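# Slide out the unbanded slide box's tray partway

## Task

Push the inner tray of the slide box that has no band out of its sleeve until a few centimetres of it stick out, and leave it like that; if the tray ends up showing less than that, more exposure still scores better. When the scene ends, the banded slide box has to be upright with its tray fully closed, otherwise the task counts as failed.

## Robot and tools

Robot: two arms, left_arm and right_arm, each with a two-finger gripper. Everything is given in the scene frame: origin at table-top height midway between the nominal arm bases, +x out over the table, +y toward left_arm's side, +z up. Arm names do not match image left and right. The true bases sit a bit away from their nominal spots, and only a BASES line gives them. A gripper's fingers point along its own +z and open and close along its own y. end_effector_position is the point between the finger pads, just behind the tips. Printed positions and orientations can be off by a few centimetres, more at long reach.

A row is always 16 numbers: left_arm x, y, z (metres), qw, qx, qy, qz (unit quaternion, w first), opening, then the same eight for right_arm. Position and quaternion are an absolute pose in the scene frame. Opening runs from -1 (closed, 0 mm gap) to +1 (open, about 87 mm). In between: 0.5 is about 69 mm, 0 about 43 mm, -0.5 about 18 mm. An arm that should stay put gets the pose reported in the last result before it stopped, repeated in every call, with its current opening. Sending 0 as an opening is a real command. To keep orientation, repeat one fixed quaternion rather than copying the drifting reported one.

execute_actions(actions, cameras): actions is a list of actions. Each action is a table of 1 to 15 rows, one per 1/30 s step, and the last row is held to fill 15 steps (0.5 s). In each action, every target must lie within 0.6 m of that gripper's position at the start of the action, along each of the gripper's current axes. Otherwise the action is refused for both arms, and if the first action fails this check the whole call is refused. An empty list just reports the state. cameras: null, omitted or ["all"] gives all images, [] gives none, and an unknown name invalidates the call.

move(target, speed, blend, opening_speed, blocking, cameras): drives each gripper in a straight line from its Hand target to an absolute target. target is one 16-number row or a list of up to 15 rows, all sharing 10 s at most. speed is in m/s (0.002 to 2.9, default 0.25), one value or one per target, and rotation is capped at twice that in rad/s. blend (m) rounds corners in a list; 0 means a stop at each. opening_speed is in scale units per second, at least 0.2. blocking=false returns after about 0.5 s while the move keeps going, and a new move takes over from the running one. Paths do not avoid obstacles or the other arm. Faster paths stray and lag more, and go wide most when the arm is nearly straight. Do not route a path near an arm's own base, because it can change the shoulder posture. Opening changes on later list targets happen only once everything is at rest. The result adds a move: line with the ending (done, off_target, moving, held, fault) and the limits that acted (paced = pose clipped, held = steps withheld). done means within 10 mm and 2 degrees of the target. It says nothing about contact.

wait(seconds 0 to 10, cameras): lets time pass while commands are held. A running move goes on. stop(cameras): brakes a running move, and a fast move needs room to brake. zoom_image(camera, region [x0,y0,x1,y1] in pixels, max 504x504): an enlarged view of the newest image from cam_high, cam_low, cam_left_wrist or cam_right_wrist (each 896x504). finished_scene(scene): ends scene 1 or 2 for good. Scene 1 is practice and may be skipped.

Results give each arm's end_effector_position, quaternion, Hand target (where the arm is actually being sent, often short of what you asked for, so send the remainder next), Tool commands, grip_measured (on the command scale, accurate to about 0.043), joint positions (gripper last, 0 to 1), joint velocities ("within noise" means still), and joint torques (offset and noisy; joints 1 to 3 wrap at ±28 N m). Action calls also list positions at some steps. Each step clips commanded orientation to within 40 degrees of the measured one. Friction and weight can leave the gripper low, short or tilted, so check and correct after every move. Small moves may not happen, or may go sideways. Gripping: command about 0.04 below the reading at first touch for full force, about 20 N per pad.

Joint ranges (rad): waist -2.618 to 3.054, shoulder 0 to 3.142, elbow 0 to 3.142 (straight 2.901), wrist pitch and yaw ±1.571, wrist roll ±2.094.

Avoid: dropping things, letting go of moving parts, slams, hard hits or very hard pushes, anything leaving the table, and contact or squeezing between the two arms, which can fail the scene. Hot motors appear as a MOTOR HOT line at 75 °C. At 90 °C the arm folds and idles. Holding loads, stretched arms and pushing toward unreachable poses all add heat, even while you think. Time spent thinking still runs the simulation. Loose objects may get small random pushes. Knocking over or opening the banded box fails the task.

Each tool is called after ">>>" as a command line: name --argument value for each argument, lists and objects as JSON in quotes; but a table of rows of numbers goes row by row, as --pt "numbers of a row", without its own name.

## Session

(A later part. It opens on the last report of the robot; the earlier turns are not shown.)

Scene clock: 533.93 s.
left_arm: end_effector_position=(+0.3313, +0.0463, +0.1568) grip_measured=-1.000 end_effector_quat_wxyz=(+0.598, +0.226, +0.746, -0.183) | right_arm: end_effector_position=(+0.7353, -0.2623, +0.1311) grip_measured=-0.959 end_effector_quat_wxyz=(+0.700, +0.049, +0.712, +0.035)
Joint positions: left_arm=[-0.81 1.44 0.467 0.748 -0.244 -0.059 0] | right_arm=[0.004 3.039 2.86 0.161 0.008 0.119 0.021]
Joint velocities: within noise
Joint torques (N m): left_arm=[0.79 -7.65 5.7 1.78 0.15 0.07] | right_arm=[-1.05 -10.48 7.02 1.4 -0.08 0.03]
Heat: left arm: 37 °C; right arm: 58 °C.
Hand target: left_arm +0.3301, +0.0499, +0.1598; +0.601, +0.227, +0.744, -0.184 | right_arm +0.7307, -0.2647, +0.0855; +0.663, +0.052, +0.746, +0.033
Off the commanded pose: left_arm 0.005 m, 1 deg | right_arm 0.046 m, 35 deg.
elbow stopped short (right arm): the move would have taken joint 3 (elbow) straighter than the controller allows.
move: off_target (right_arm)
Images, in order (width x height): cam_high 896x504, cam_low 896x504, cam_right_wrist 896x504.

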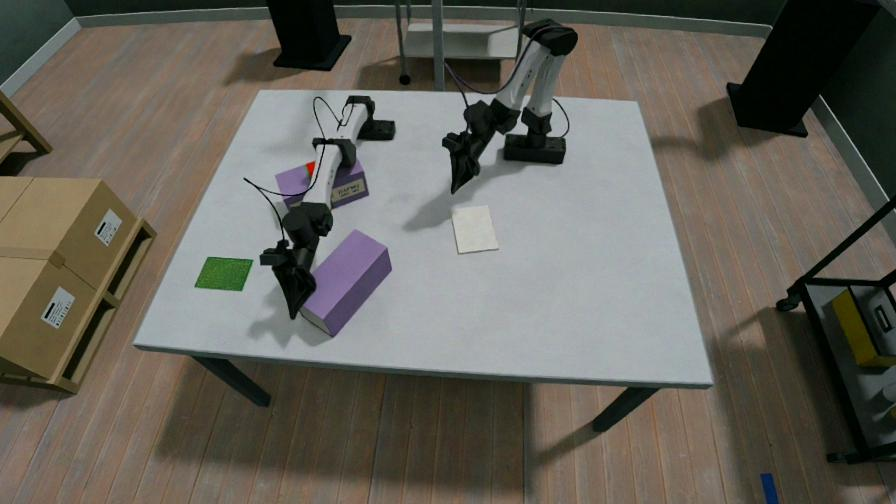

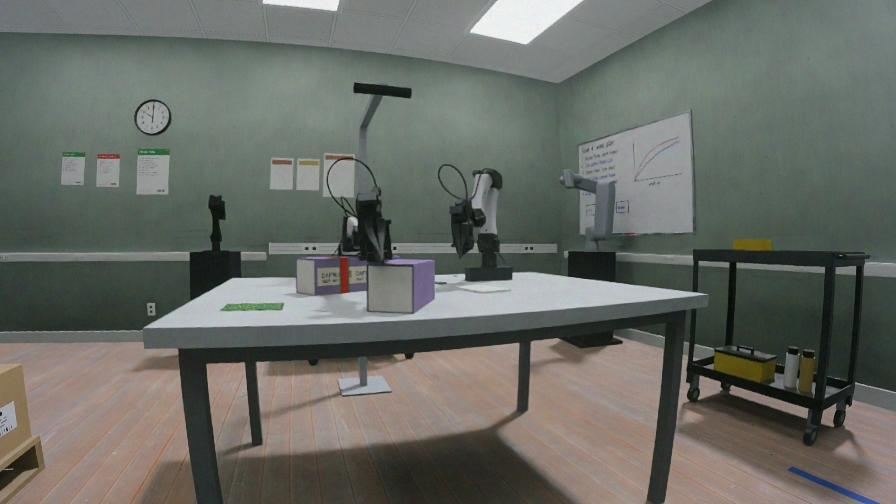

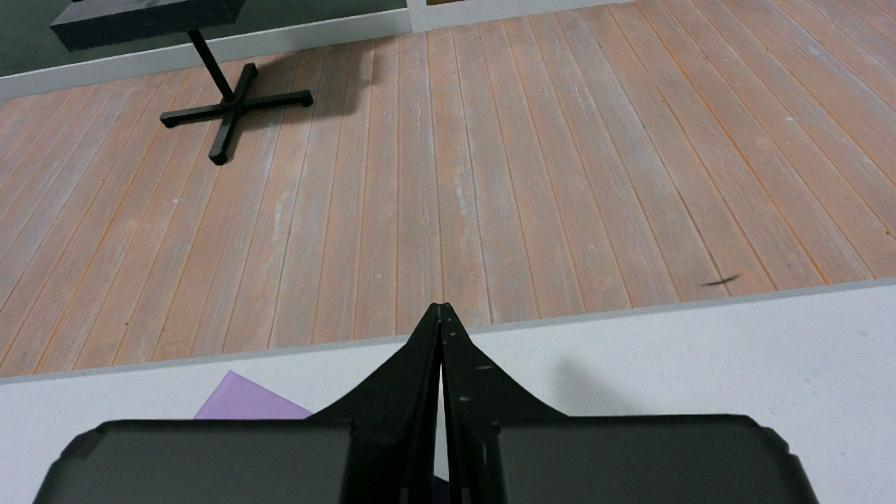

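>>> move --pt "0.33 0.05 0.16 0.601 0.227 0.743 -0.184 -1 0.70 -0.25 0.22 0.65 0.05 0.75 0.03 -1" --pt "0.33 0.05 0.16 0.601 0.227 0.743 -0.184 -1 0.66 -0.13 0.21 0.52 0.0 0.854 0.0 -1" --pt "0.33 0.05 0.16 0.601 0.227 0.743 -0.184 -1 0.67 -0.115 0.10 0.42 0.0 0.906 0.0 -1" --speed 0.2

Scene clock: 567.27 s.
left_arm: end_effector_position=(+0.3312, +0.0462, +0.1568) grip_measured=-1.000 end_effector_quat_wxyz=(+0.598, +0.226, +0.746, -0.184) | right_arm: end_effector_position=(+0.6698, -0.1144, +0.1113) grip_measured=-0.959 end_effector_quat_wxyz=(+0.542, -0.010, +0.840, +0.026)
Joint positions: left_arm=[-0.81 1.44 0.467 0.748 -0.244 -0.059 0] | right_arm=[0.242 2.887 2.85 -0.391 0.151 0.105 0.021]
Joint velocities: within noise
Joint torques (N m): left_arm=[0.73 -7.65 5.5 1.75 0.09 -0.01] | right_arm=[-0.83 -11.79 7.75 2.02 -0.01 0.13]
Heat: left arm: 37 °C; right arm: 54 °C.
Hand target: left_arm +0.3301, +0.0499, +0.1598; +0.601, +0.227, +0.744, -0.184 | right_arm +0.6688, -0.1153, +0.0997; +0.534, -0.007, +0.845, +0.026
Off the commanded pose: left_arm 0.005 m, 1 deg | right_arm 0.011 m, 16 deg.
elbow stopped short (right arm): the move would have taken joint 3 (elbow) straighter than the controller allows.
move: off_target (right_arm)

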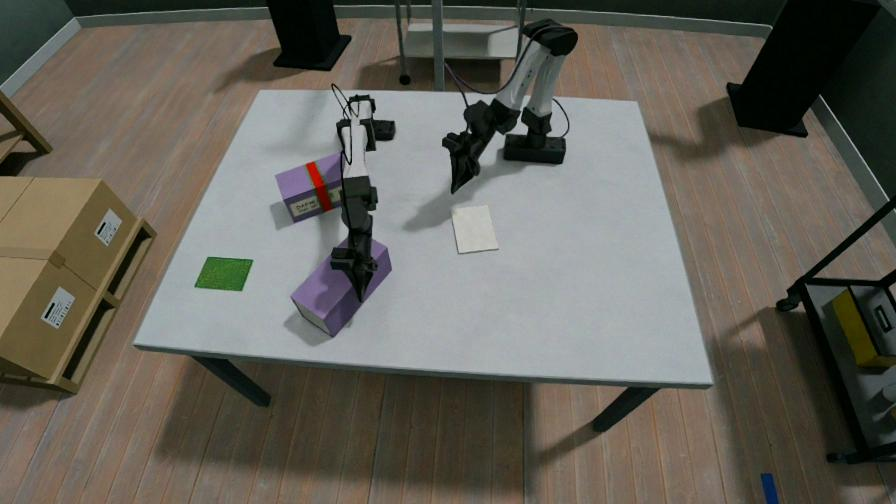

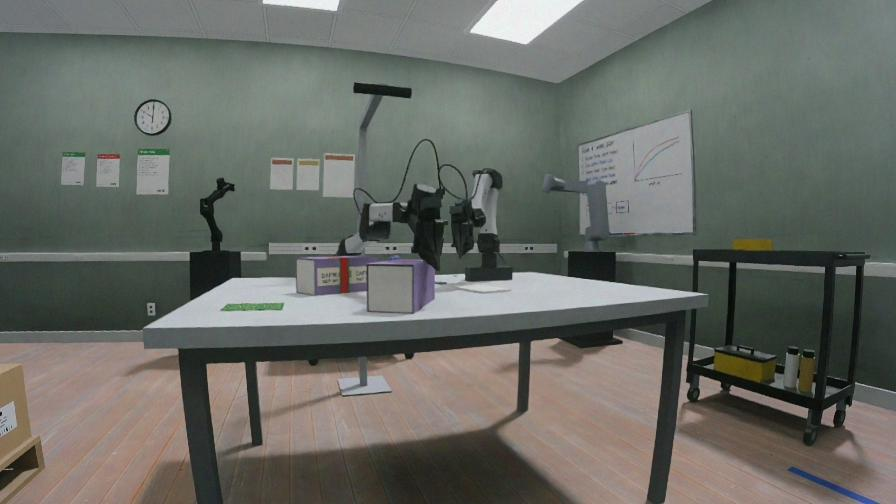

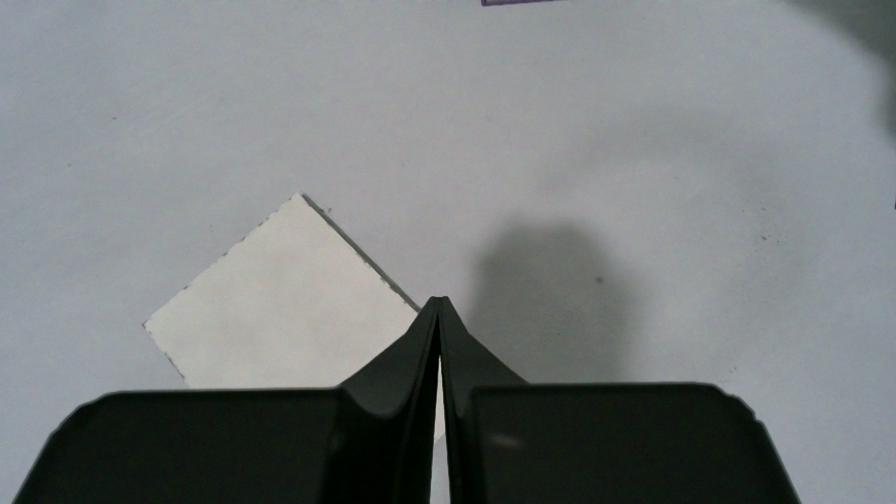

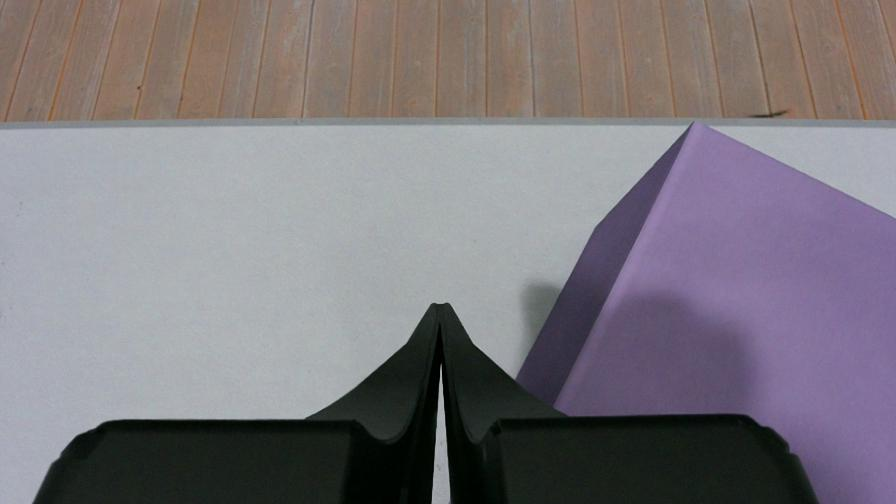

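>>> move --pt "0.33 0.05 0.16 0.601 0.227 0.743 -0.184 -1 0.68 -0.13 0.09 0.42 0.0 0.906 0.0 -1" --pt "0.33 0.05 0.16 0.601 0.227 0.743 -0.184 -1 0.61 -0.21 0.10 0.38 0.0 0.925 0.0 -1" --speed 0.12 --cameras '["cam_high","cam_low","cam_right_wrist"]'

Scene clock: 582.57 s.
left_arm: end_effector_position=(+0.3312, +0.0462, +0.1568) grip_measured=-1.000 end_effector_quat_wxyz=(+0.598, +0.226, +0.746, -0.183) | right_arm: end_effector_position=(+0.6208, -0.2058, +0.0891) grip_measured=-0.959 end_effector_quat_wxyz=(+0.407, +0.001, +0.913, +0.002)
Joint positions: left_arm=[-0.81 1.44 0.467 0.748 -0.244 -0.058 0] | right_arm=[0.104 2.816 2.85 -0.766 0.063 0.062 0.021]
Joint velocities: within noise
Joint torques (N m): left_arm=[0.68 -7.56 5.55 1.82 0.09 0] | right_arm=[-1.21 -15.1 7.31 1.11 -0.08 -0.02]
Heat: left arm: 37 °C; right arm: 54 °C.
Hand target: left_arm +0.3301, +0.0499, +0.1598; +0.601, +0.227, +0.744, -0.184 | right_arm +0.6102, -0.2099, +0.0995; +0.393, +0.000, +0.919, +0.001
Off the commanded pose: left_arm 0.005 m, 0 deg | right_arm 0.016 m, 3 deg.
elbow stopped short (right arm): the move would have taken joint 3 (elbow) straighter than the controller allows.
move: off_target (right_arm)
Images, in order (width x height): cam_high 896x504, cam_low 896x504, cam_right_wrist 896x504.

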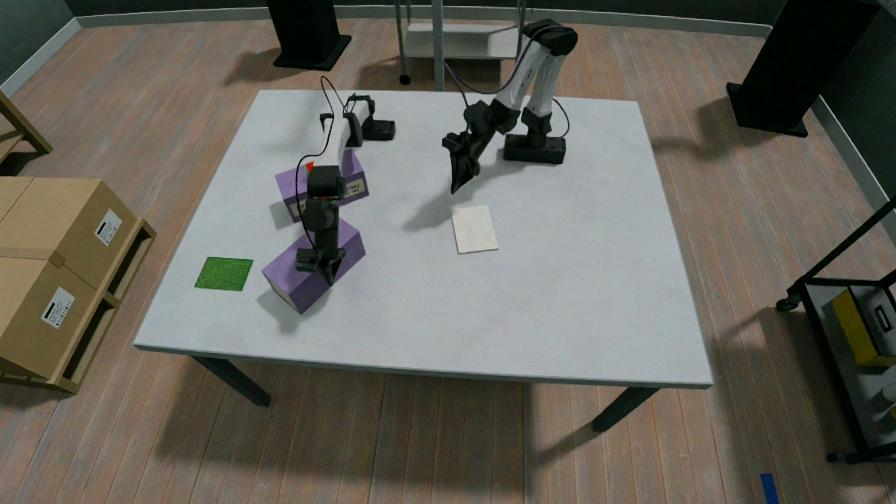

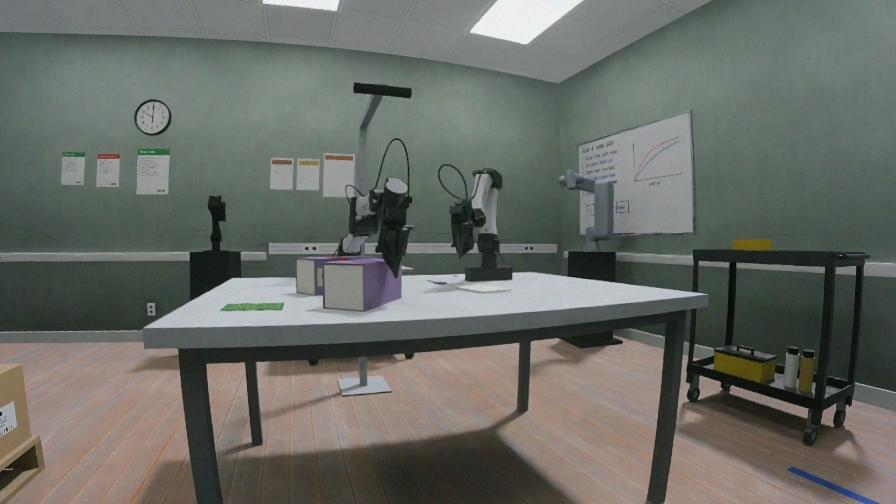

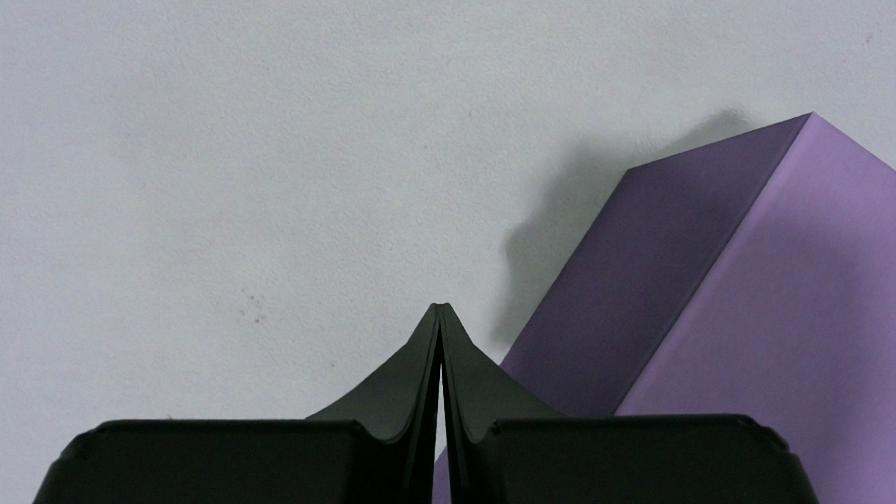

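>>> move --pt "0.33 0.05 0.16 0.601 0.227 0.743 -0.184 -1 0.65 -0.19 0.11 0.42 0.0 0.906 0.0 -1" --pt "0.33 0.05 0.16 0.601 0.227 0.743 -0.184 -1 0.685 -0.245 0.10 0.42 0.0 0.906 0.0 -1" --pt "0.33 0.05 0.16 0.601 0.227 0.743 -0.184 -1 0.57 -0.28 0.10 0.35 0.0 0.937 0.0 -1" --speed 0.13 --cameras '["cam_high","cam_low","cam_right_wrist"]'

Scene clock: 599.03 s.
left_arm: end_effector_position=(+0.3312, +0.0462, +0.1568) grip_measured=-1.000 end_effector_quat_wxyz=(+0.598, +0.226, +0.746, -0.184) | right_arm: end_effector_position=(+0.5644, -0.2770, +0.0699) grip_measured=-0.959 end_effector_quat_wxyz=(+0.319, +0.002, +0.948, -0.001)
Joint positions: left_arm=[-0.81 1.44 0.467 0.748 -0.244 -0.058 0] | right_arm=[-0.021 2.58 2.414 -0.756 -0.019 -0.027 0.02]
Joint velocities: within noise
Joint torques (N m): left_arm=[0.69 -7.54 5.48 1.82 0.1 0.02] | right_arm=[-1.24 -16.79 5.15 1.95 -0.12 -0.04]
Heat: left arm: 37 °C; right arm: 64 °C.
Hand target: left_arm +0.3301, +0.0498, +0.1598; +0.601, +0.227, +0.744, -0.184 | right_arm +0.5695, -0.2799, +0.0999; +0.349, +0.000, +0.937, +0.000
Off the commanded pose: left_arm 0.005 m, 0 deg | right_arm 0.031 m, 4 deg.
elbow stopped short (right arm): the move would have taken joint 3 (elbow) straighter than the controller allows.
move: off_target (right_arm)
Images, in order (width x height): cam_high 896x504, cam_low 896x504, cam_right_wrist 896x504.

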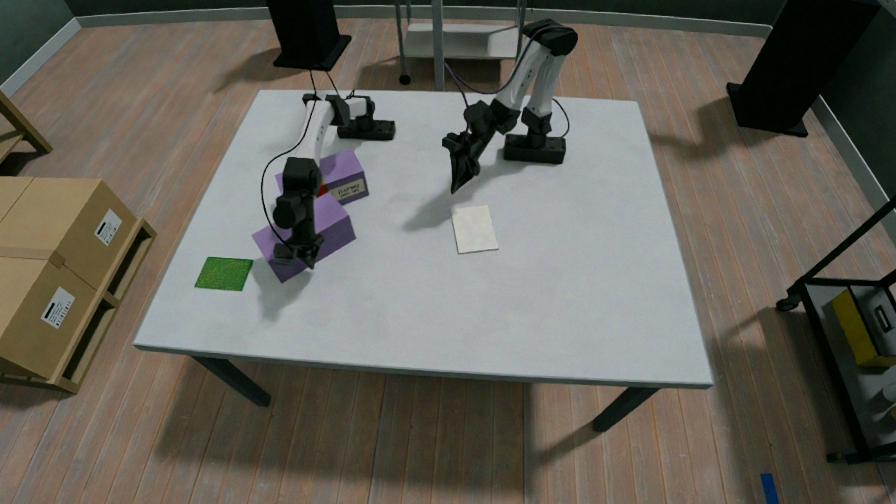

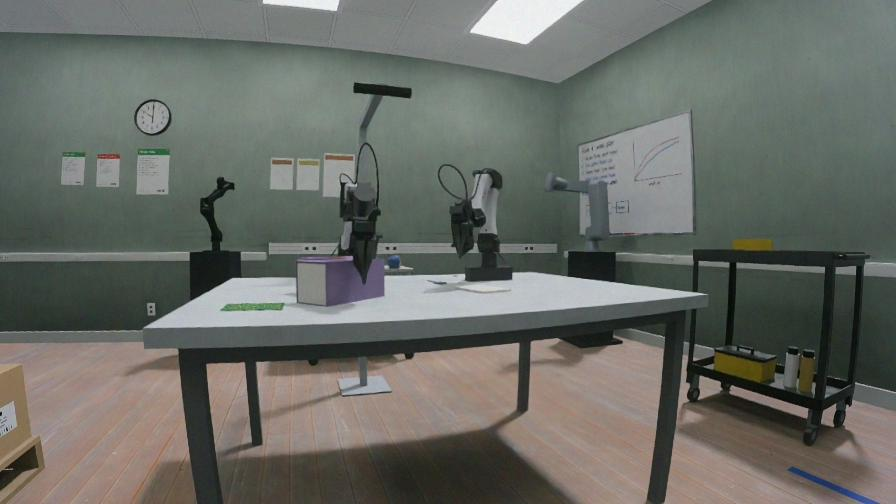

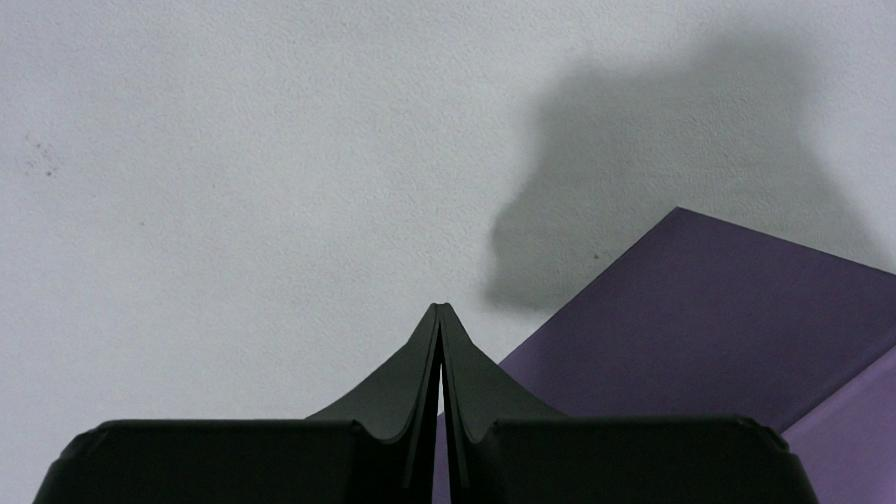

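>>> zoom_image --camera "cam_high" --region '[230, 130, 400, 300]'

Scaled by 2.965 from the camera's 896x504 image, which has a finer 1280x720 frame.

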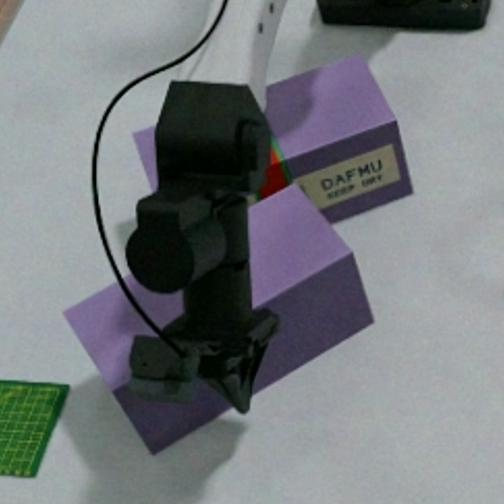

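>>> move --pt "0.33 0.05 0.16 0.601 0.227 0.743 -0.184 -1 0.57 -0.26 0.19 0.32 0.1 0.937 0.0 0" --pt "0.33 0.05 0.16 0.601 0.227 0.743 -0.184 -1 0.525 -0.30 0.17 0.194 0.4275 0.877 -0.095 1" --speed 0.15 --cameras '["cam_high","cam_low","cam_right_wrist"]'

Scene clock: 631.23 s.
left_arm: end_effector_position=(+0.3312, +0.0462, +0.1568) grip_measured=-1.000 end_effector_quat_wxyz=(+0.598, +0.226, +0.746, -0.184) | right_arm: end_effector_position=(+0.5222, -0.2947, +0.1564) grip_measured=+1.000 end_effector_quat_wxyz=(+0.297, +0.404, +0.864, -0.047)
Joint positions: left_arm=[-0.81 1.44 0.467 0.748 -0.244 -0.058 0] | right_arm=[-0.004 2.596 2.831 -1.275 0.316 0.769 1]
Joint velocities: within noise
Joint torques (N m): left_arm=[0.59 -7.73 5.56 1.79 0.11 0.02] | right_arm=[-1.13 -12.11 8.18 1.33 0.28 0.13]
Heat: left arm: 37 °C; right arm: 70 °C.
Hand target: left_arm +0.3301, +0.0498, +0.1598; +0.601, +0.227, +0.744, -0.184 | right_arm +0.5240, -0.2999, +0.1695; +0.313, +0.411, +0.855, -0.046
Off the commanded pose: left_arm 0.005 m, 0 deg | right_arm 0.015 m, 13 deg.
elbow stopped short (right arm): the move would have taken joint 3 (elbow) straighter than the controller allows.
move: off_target (right_arm); target 2's new opening was sent with right_arm's hand 0.015 m and 13 deg from that target
Images, in order (width x height): cam_high 896x504, cam_low 896x504, cam_right_wrist 896x504.

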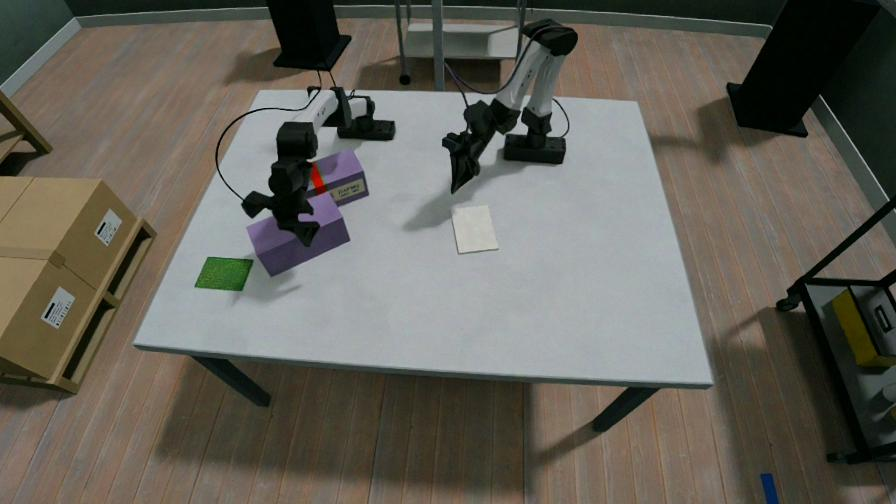

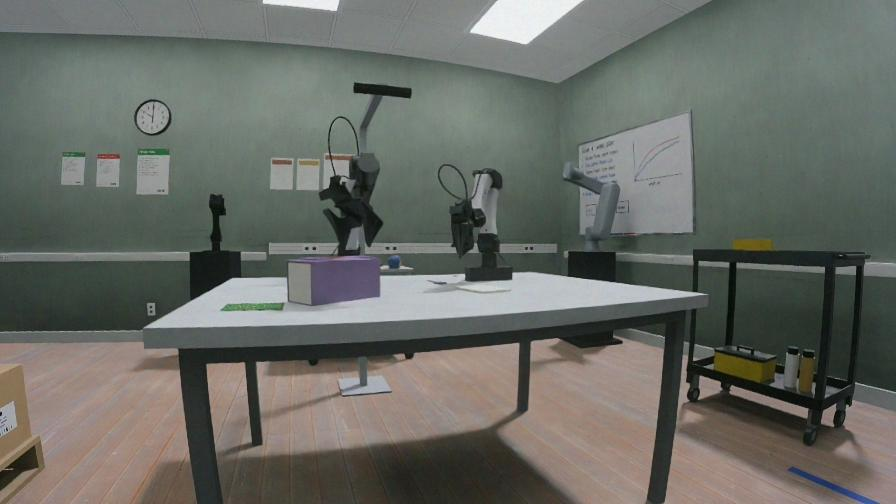

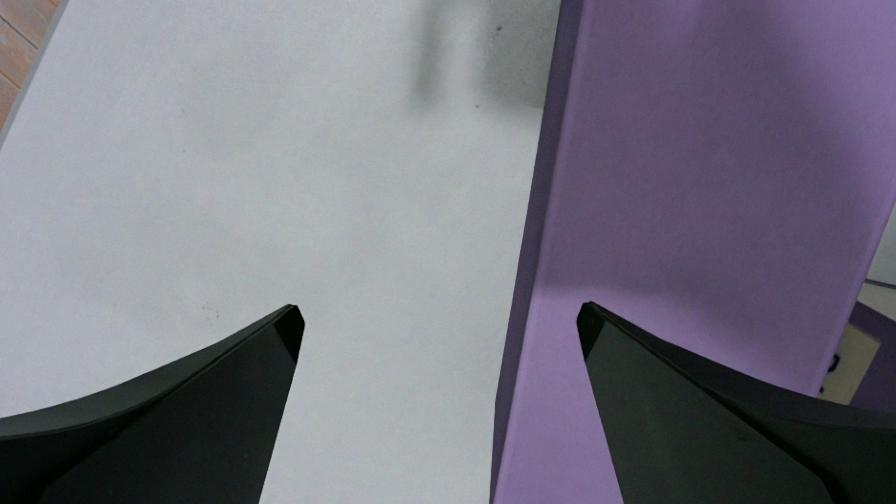

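>>> move --pt "0.33 0.0 0.17 0.601 0.227 0.743 -0.184 -1 0.48 -0.38 0.20 0.155 0.129 0.979 -0.02 0" --pt "0.33 0.0 0.17 0.601 0.227 0.743 -0.184 -1 0.465 -0.385 0.145 0.155 0.129 0.979 -0.02 0" --speed 0.2

Scene clock: 727.27 s.
left_arm: end_effector_position=(+0.3267, +0.0073, +0.1646) grip_measured=-1.000 end_effector_quat_wxyz=(+0.598, +0.232, +0.746, -0.181) | right_arm: end_effector_position=(+0.4630, -0.3840, +0.1347) grip_measured=+0.000 end_effector_quat_wxyz=(+0.186, +0.130, +0.973, -0.030)
Joint positions: left_arm=[-0.916 1.523 0.587 0.701 -0.342 -0.073 0] | right_arm=[-0.224 2.61 2.838 -1.419 0.019 0.022 0.5]
Joint velocities: within noise
Joint torques (N m): left_arm=[-0.7 -4.78 9.44 1.75 -0.08 -0.13] | right_arm=[-1.13 -12.03 7.5 1.08 -0.18 -0.01]
Heat: left arm: 37 °C; right arm: 59 °C.
Hand target: left_arm +0.3298, +0.0003, +0.1701; +0.602, +0.227, +0.743, -0.184 | right_arm +0.4642, -0.3848, +0.1447; +0.199, +0.128, +0.971, -0.025
Off the commanded pose: left_arm 0.010 m, 1 deg | right_arm 0.011 m, 4 deg.
elbow stopped short (right arm): the move would have taken joint 3 (elbow) straighter than the controller allows.
move: off_target (right_arm)

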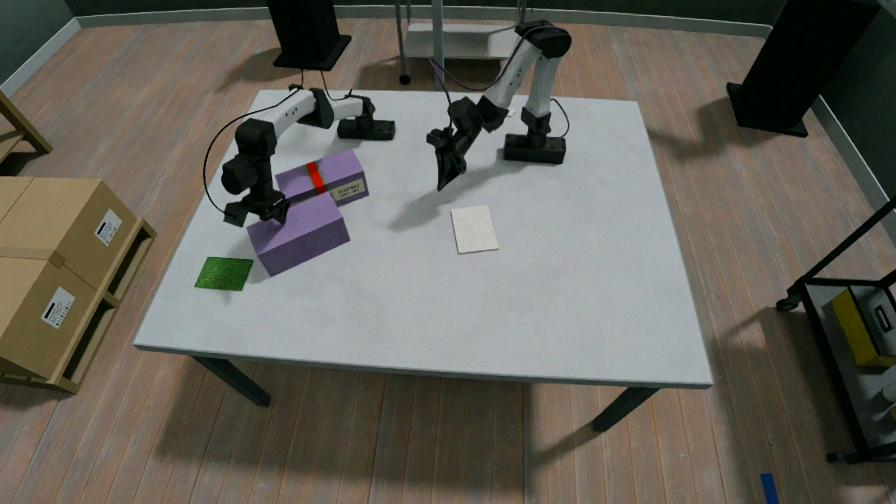

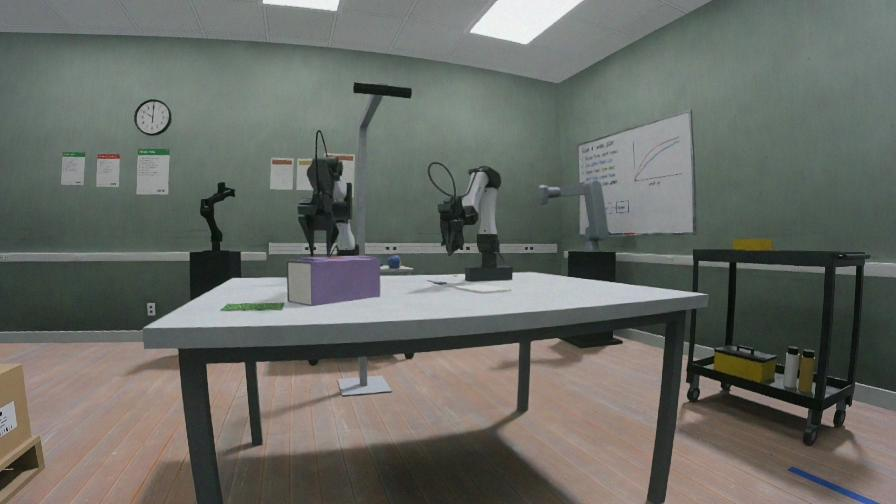

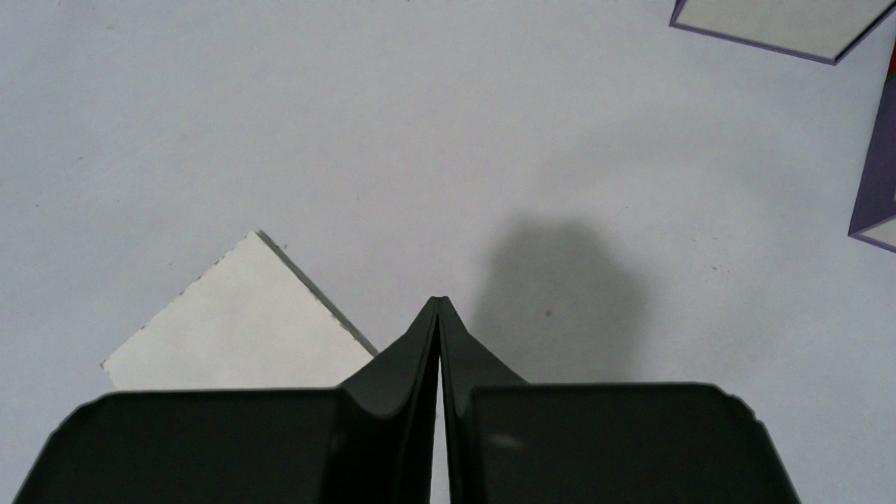

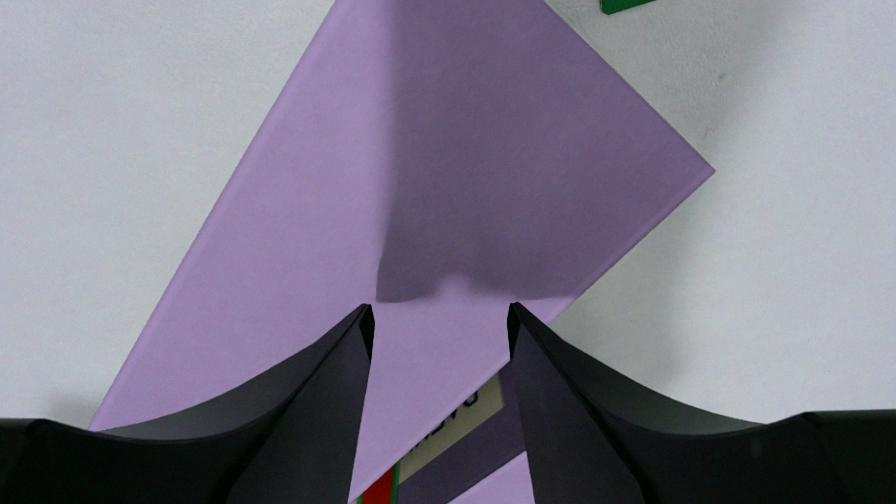

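>>> move --pt "0.33 -0.13 0.15 0.553 0.371 0.683 -0.3 -1 0.49 -0.365 0.145 0.155 0.129 0.979 -0.02 0" --pt "0.33 -0.15 0.11 0.553 0.371 0.683 -0.3 -1 0.49 -0.37 0.07 0.155 0.129 0.979 -0.02 0" --speed '[0.25,0.1]'

Scene clock: 741.80 s.
left_arm: end_effector_position=(+0.3270, -0.1399, +0.1046) grip_measured=-1.000 end_effector_quat_wxyz=(+0.543, +0.372, +0.693, -0.296) | right_arm: end_effector_position=(+0.4895, -0.3672, +0.1242) grip_measured=+0.000 end_effector_quat_wxyz=(+0.216, +0.125, +0.968, -0.024)
Joint positions: left_arm=[-0.974 2.062 0.982 0.842 -0.014 -0.01 0] | right_arm=[-0.186 2.667 2.89 -1.356 0.016 0.05 0.5]
Joint velocities: within noise
Joint torques (N m): left_arm=[-0.54 -8.94 8.98 1.98 0.03 0.02] | right_arm=[-1.07 -4.92 3.06 1.53 -0.02 0.06]
Heat: left arm: 37 °C; right arm: 60 °C.
Hand target: left_arm +0.3297, -0.1494, +0.1101; +0.553, +0.371, +0.683, -0.300 | right_arm +0.4860, -0.3691, +0.0711; +0.168, +0.129, +0.977, -0.021
Off the commanded pose: left_arm 0.012 m, 2 deg | right_arm 0.054 m, 7 deg.
elbow stopped short (right arm): the move would have taken joint 3 (elbow) straighter than the controller allows.
elbow read too straight (right arm): the controller reads joint 3 (elbow) straighter than it allows; while it does, the hand can move without a command.
move: off_target (left_arm, right_arm)

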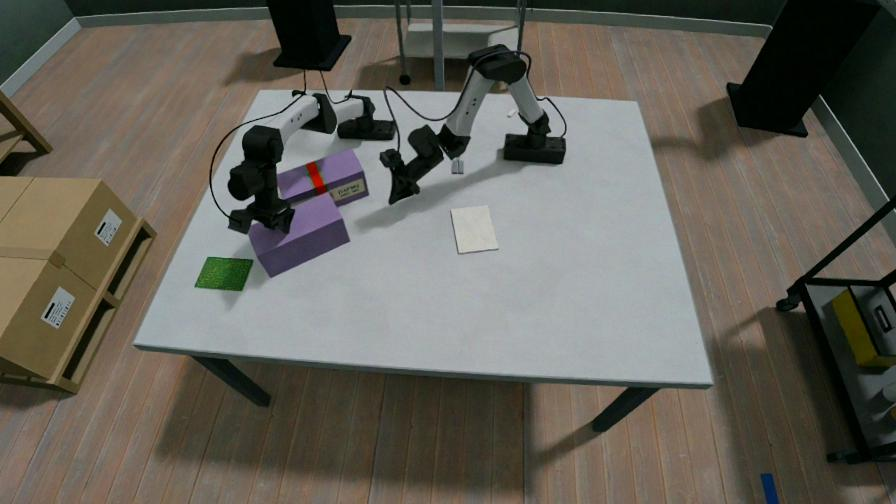

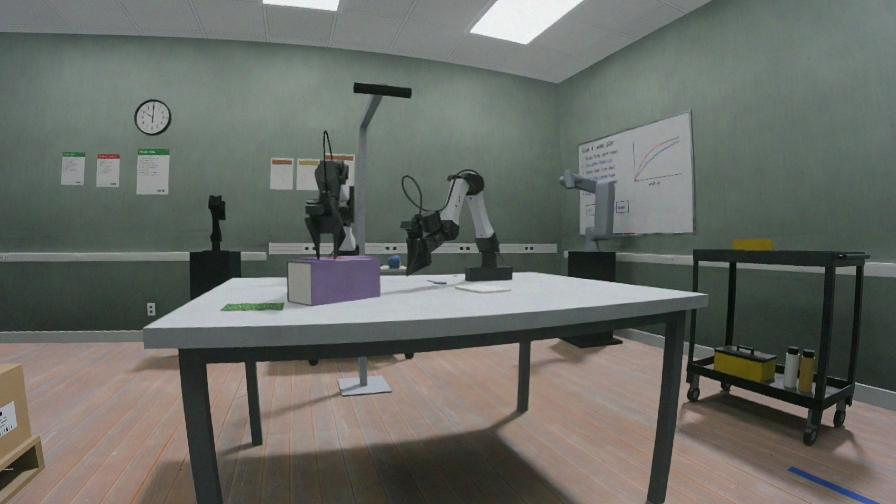

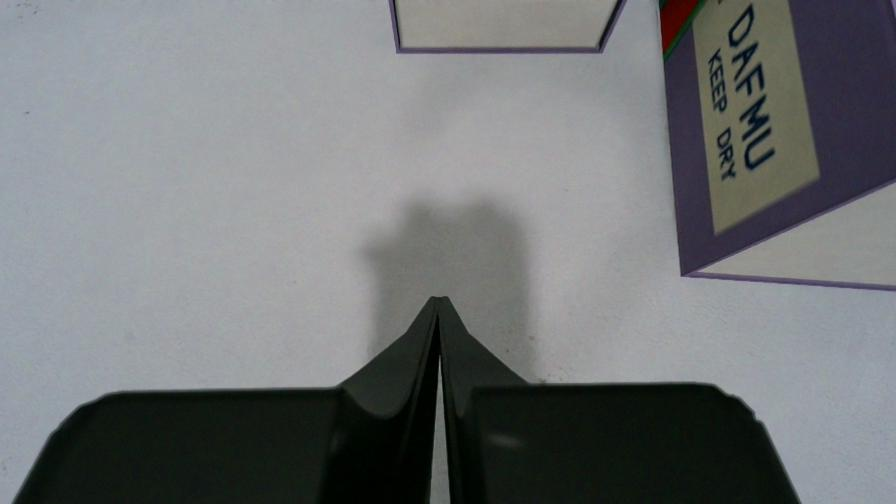

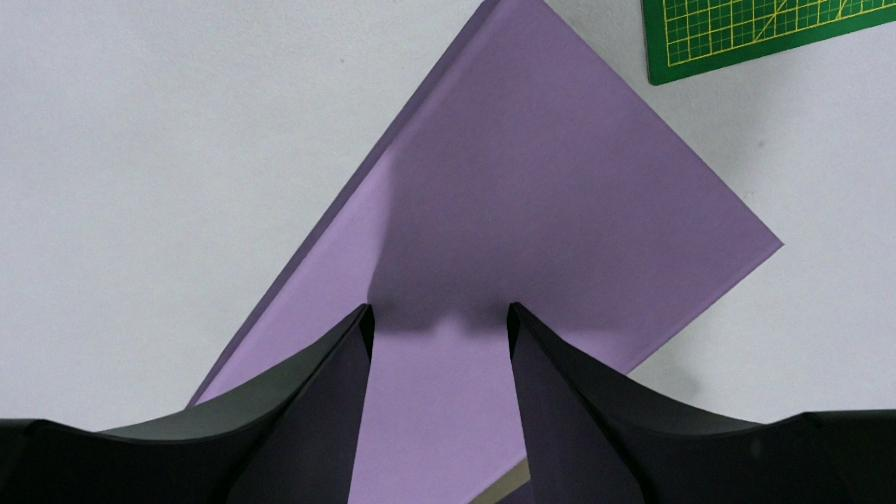

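>>> move --target '[0.362,-0.236,0.115,0.553,0.371,0.683,-0.3,-1,0.485,-0.37,0.02,0.155,0.129,0.979,-0.02,0]' --speed 0.12

Scene clock: 759.33 s.
left_arm: end_effector_position=(+0.3609, -0.2289, +0.1181) grip_measured=-1.000 end_effector_quat_wxyz=(+0.551, +0.372, +0.684, -0.300) | right_arm: end_effector_position=(+0.5169, -0.3737, +0.1215) grip_measured=+0.000 end_effector_quat_wxyz=(+0.281, +0.123, +0.951, -0.029)
Joint positions: left_arm=[-1.013 2.304 1.459 0.631 -0.046 -0.01 0] | right_arm=[-0.187 2.501 2.507 -1.003 0.015 0.049 0.5]
Joint velocities: within noise
Joint torques (N m): left_arm=[-0.38 -11.4 10.09 1.78 -0.06 -0.06] | right_arm=[-1.1 -1.94 0.83 0.7 -0.01 0.07]
Heat: left arm: 37 °C; right arm: 53 °C.
Hand target: left_arm +0.3617, -0.2357, +0.1151; +0.553, +0.371, +0.683, -0.300 | right_arm +0.4795, -0.3686, +0.0302; +0.156, +0.129, +0.979, -0.020
Off the commanded pose: left_arm 0.008 m, 0 deg | right_arm 0.106 m, 15 deg.
move: off_target (right_arm)

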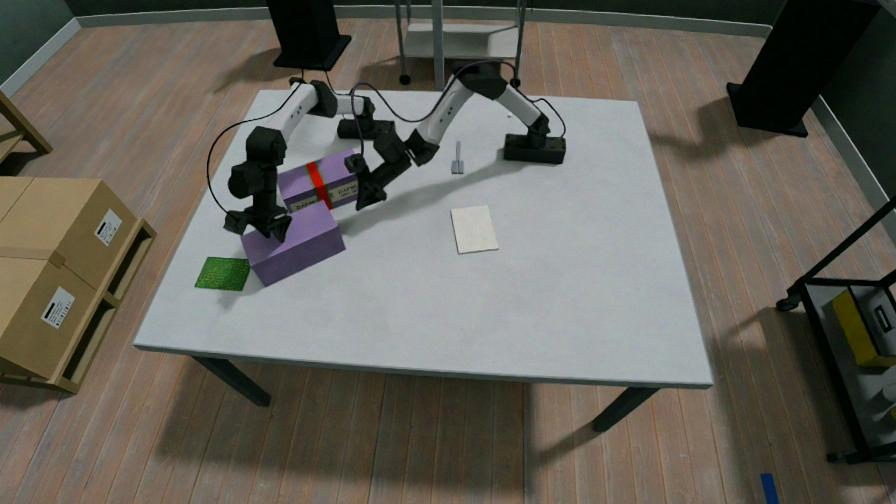

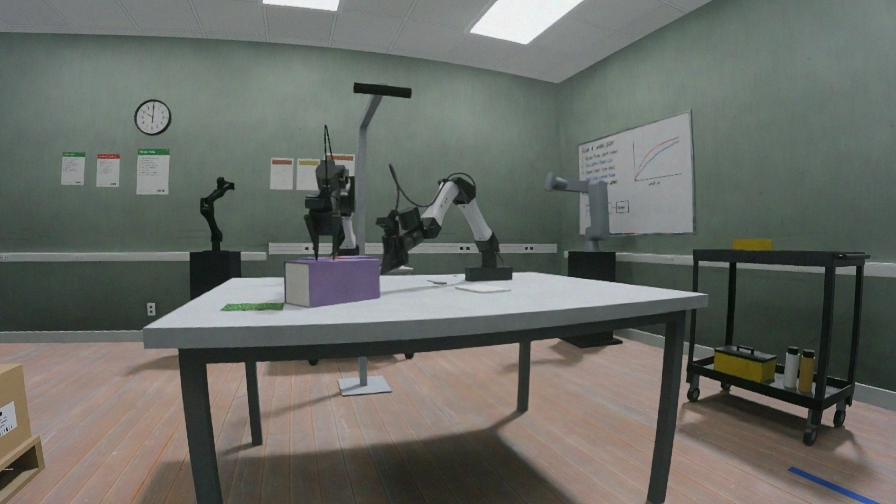

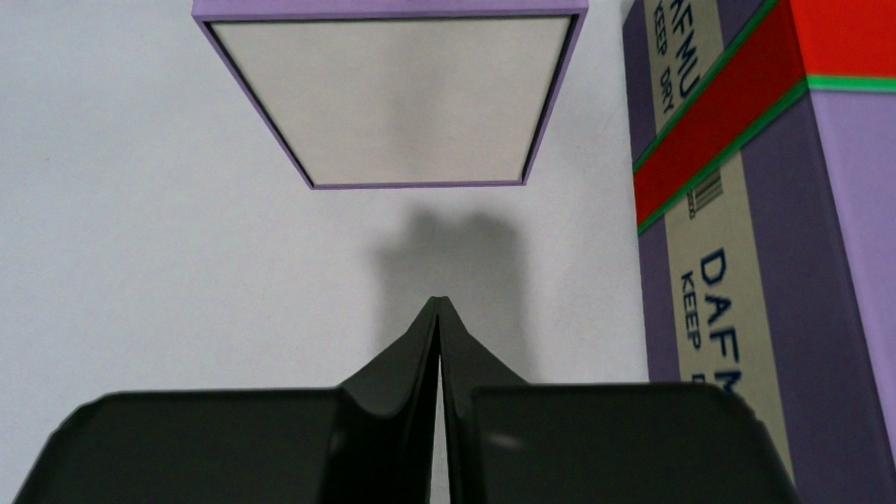

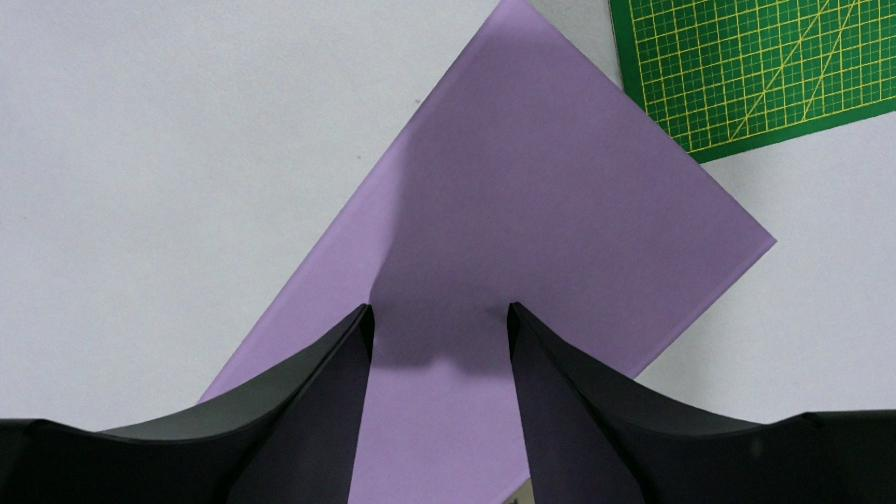

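>>> move --target '[0.407,-0.296,0.115,0.553,0.371,0.683,-0.3,-1,0.485,-0.37,0.02,0.155,0.129,0.979,-0.02,0]' --speed 0.08

Scene clock: 768.87 s.
left_arm: end_effector_position=(+0.4004, -0.2934, +0.1205) grip_measured=-1.000 end_effector_quat_wxyz=(+0.552, +0.371, +0.684, -0.300) | right_arm: end_effector_position=(+0.5217, -0.3748, +0.1234) grip_measured=+0.000 end_effector_quat_wxyz=(+0.289, +0.122, +0.949, -0.030)
Joint positions: left_arm=[-1.011 2.576 1.984 0.379 -0.046 -0.01 0] | right_arm=[-0.187 2.512 2.528 -0.996 0.016 0.048 0.5]
Joint velocities: within noise
Joint torques (N m): left_arm=[0.76 -13.52 11.08 1.83 0.15 -0.04] | right_arm=[-1.11 -2.04 0.9 0.5 -0.02 0.08]
Heat: left arm: 37 °C; right arm: 50 °C.
Hand target: left_arm +0.4065, -0.2954, +0.1151; +0.553, +0.371, +0.683, -0.300 | right_arm +0.4807, -0.3688, +0.0311; +0.156, +0.129, +0.979, -0.020
Off the commanded pose: left_arm 0.009 m, 0 deg | right_arm 0.110 m, 16 deg.
move: off_target (right_arm)

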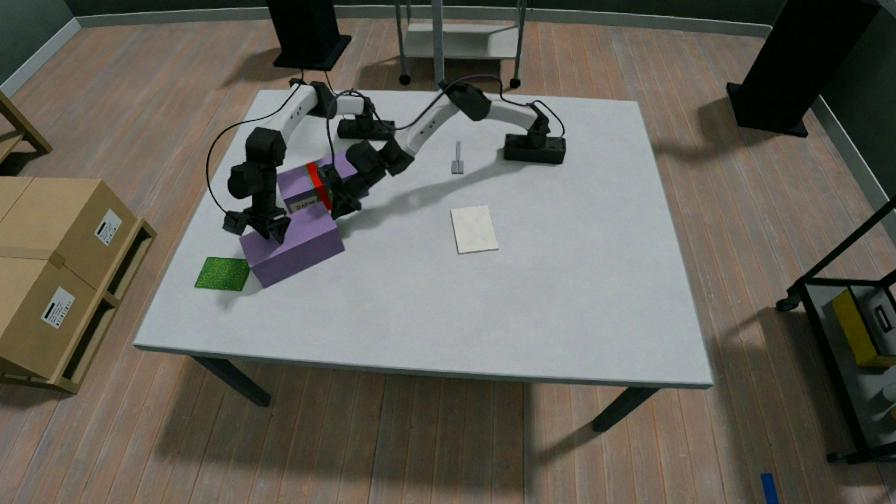

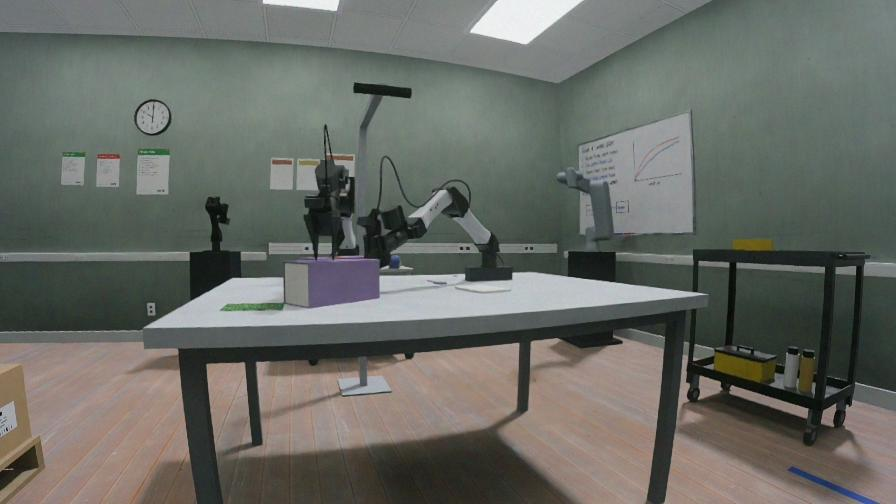

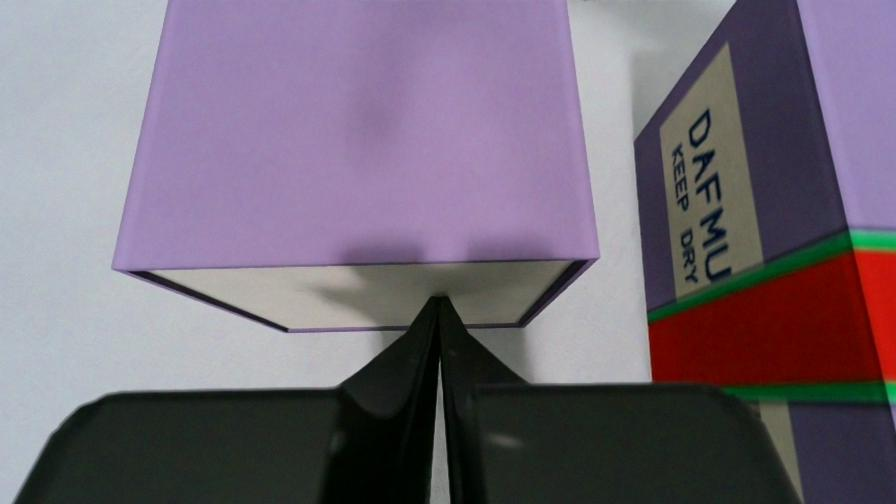

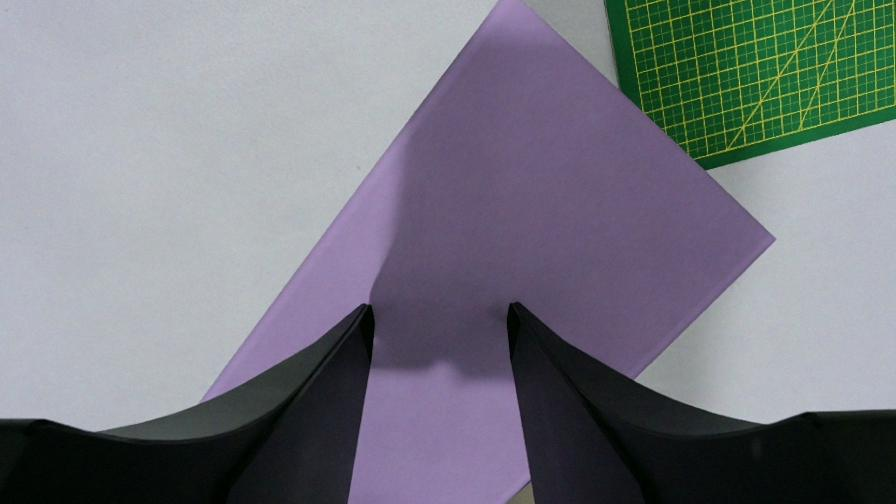

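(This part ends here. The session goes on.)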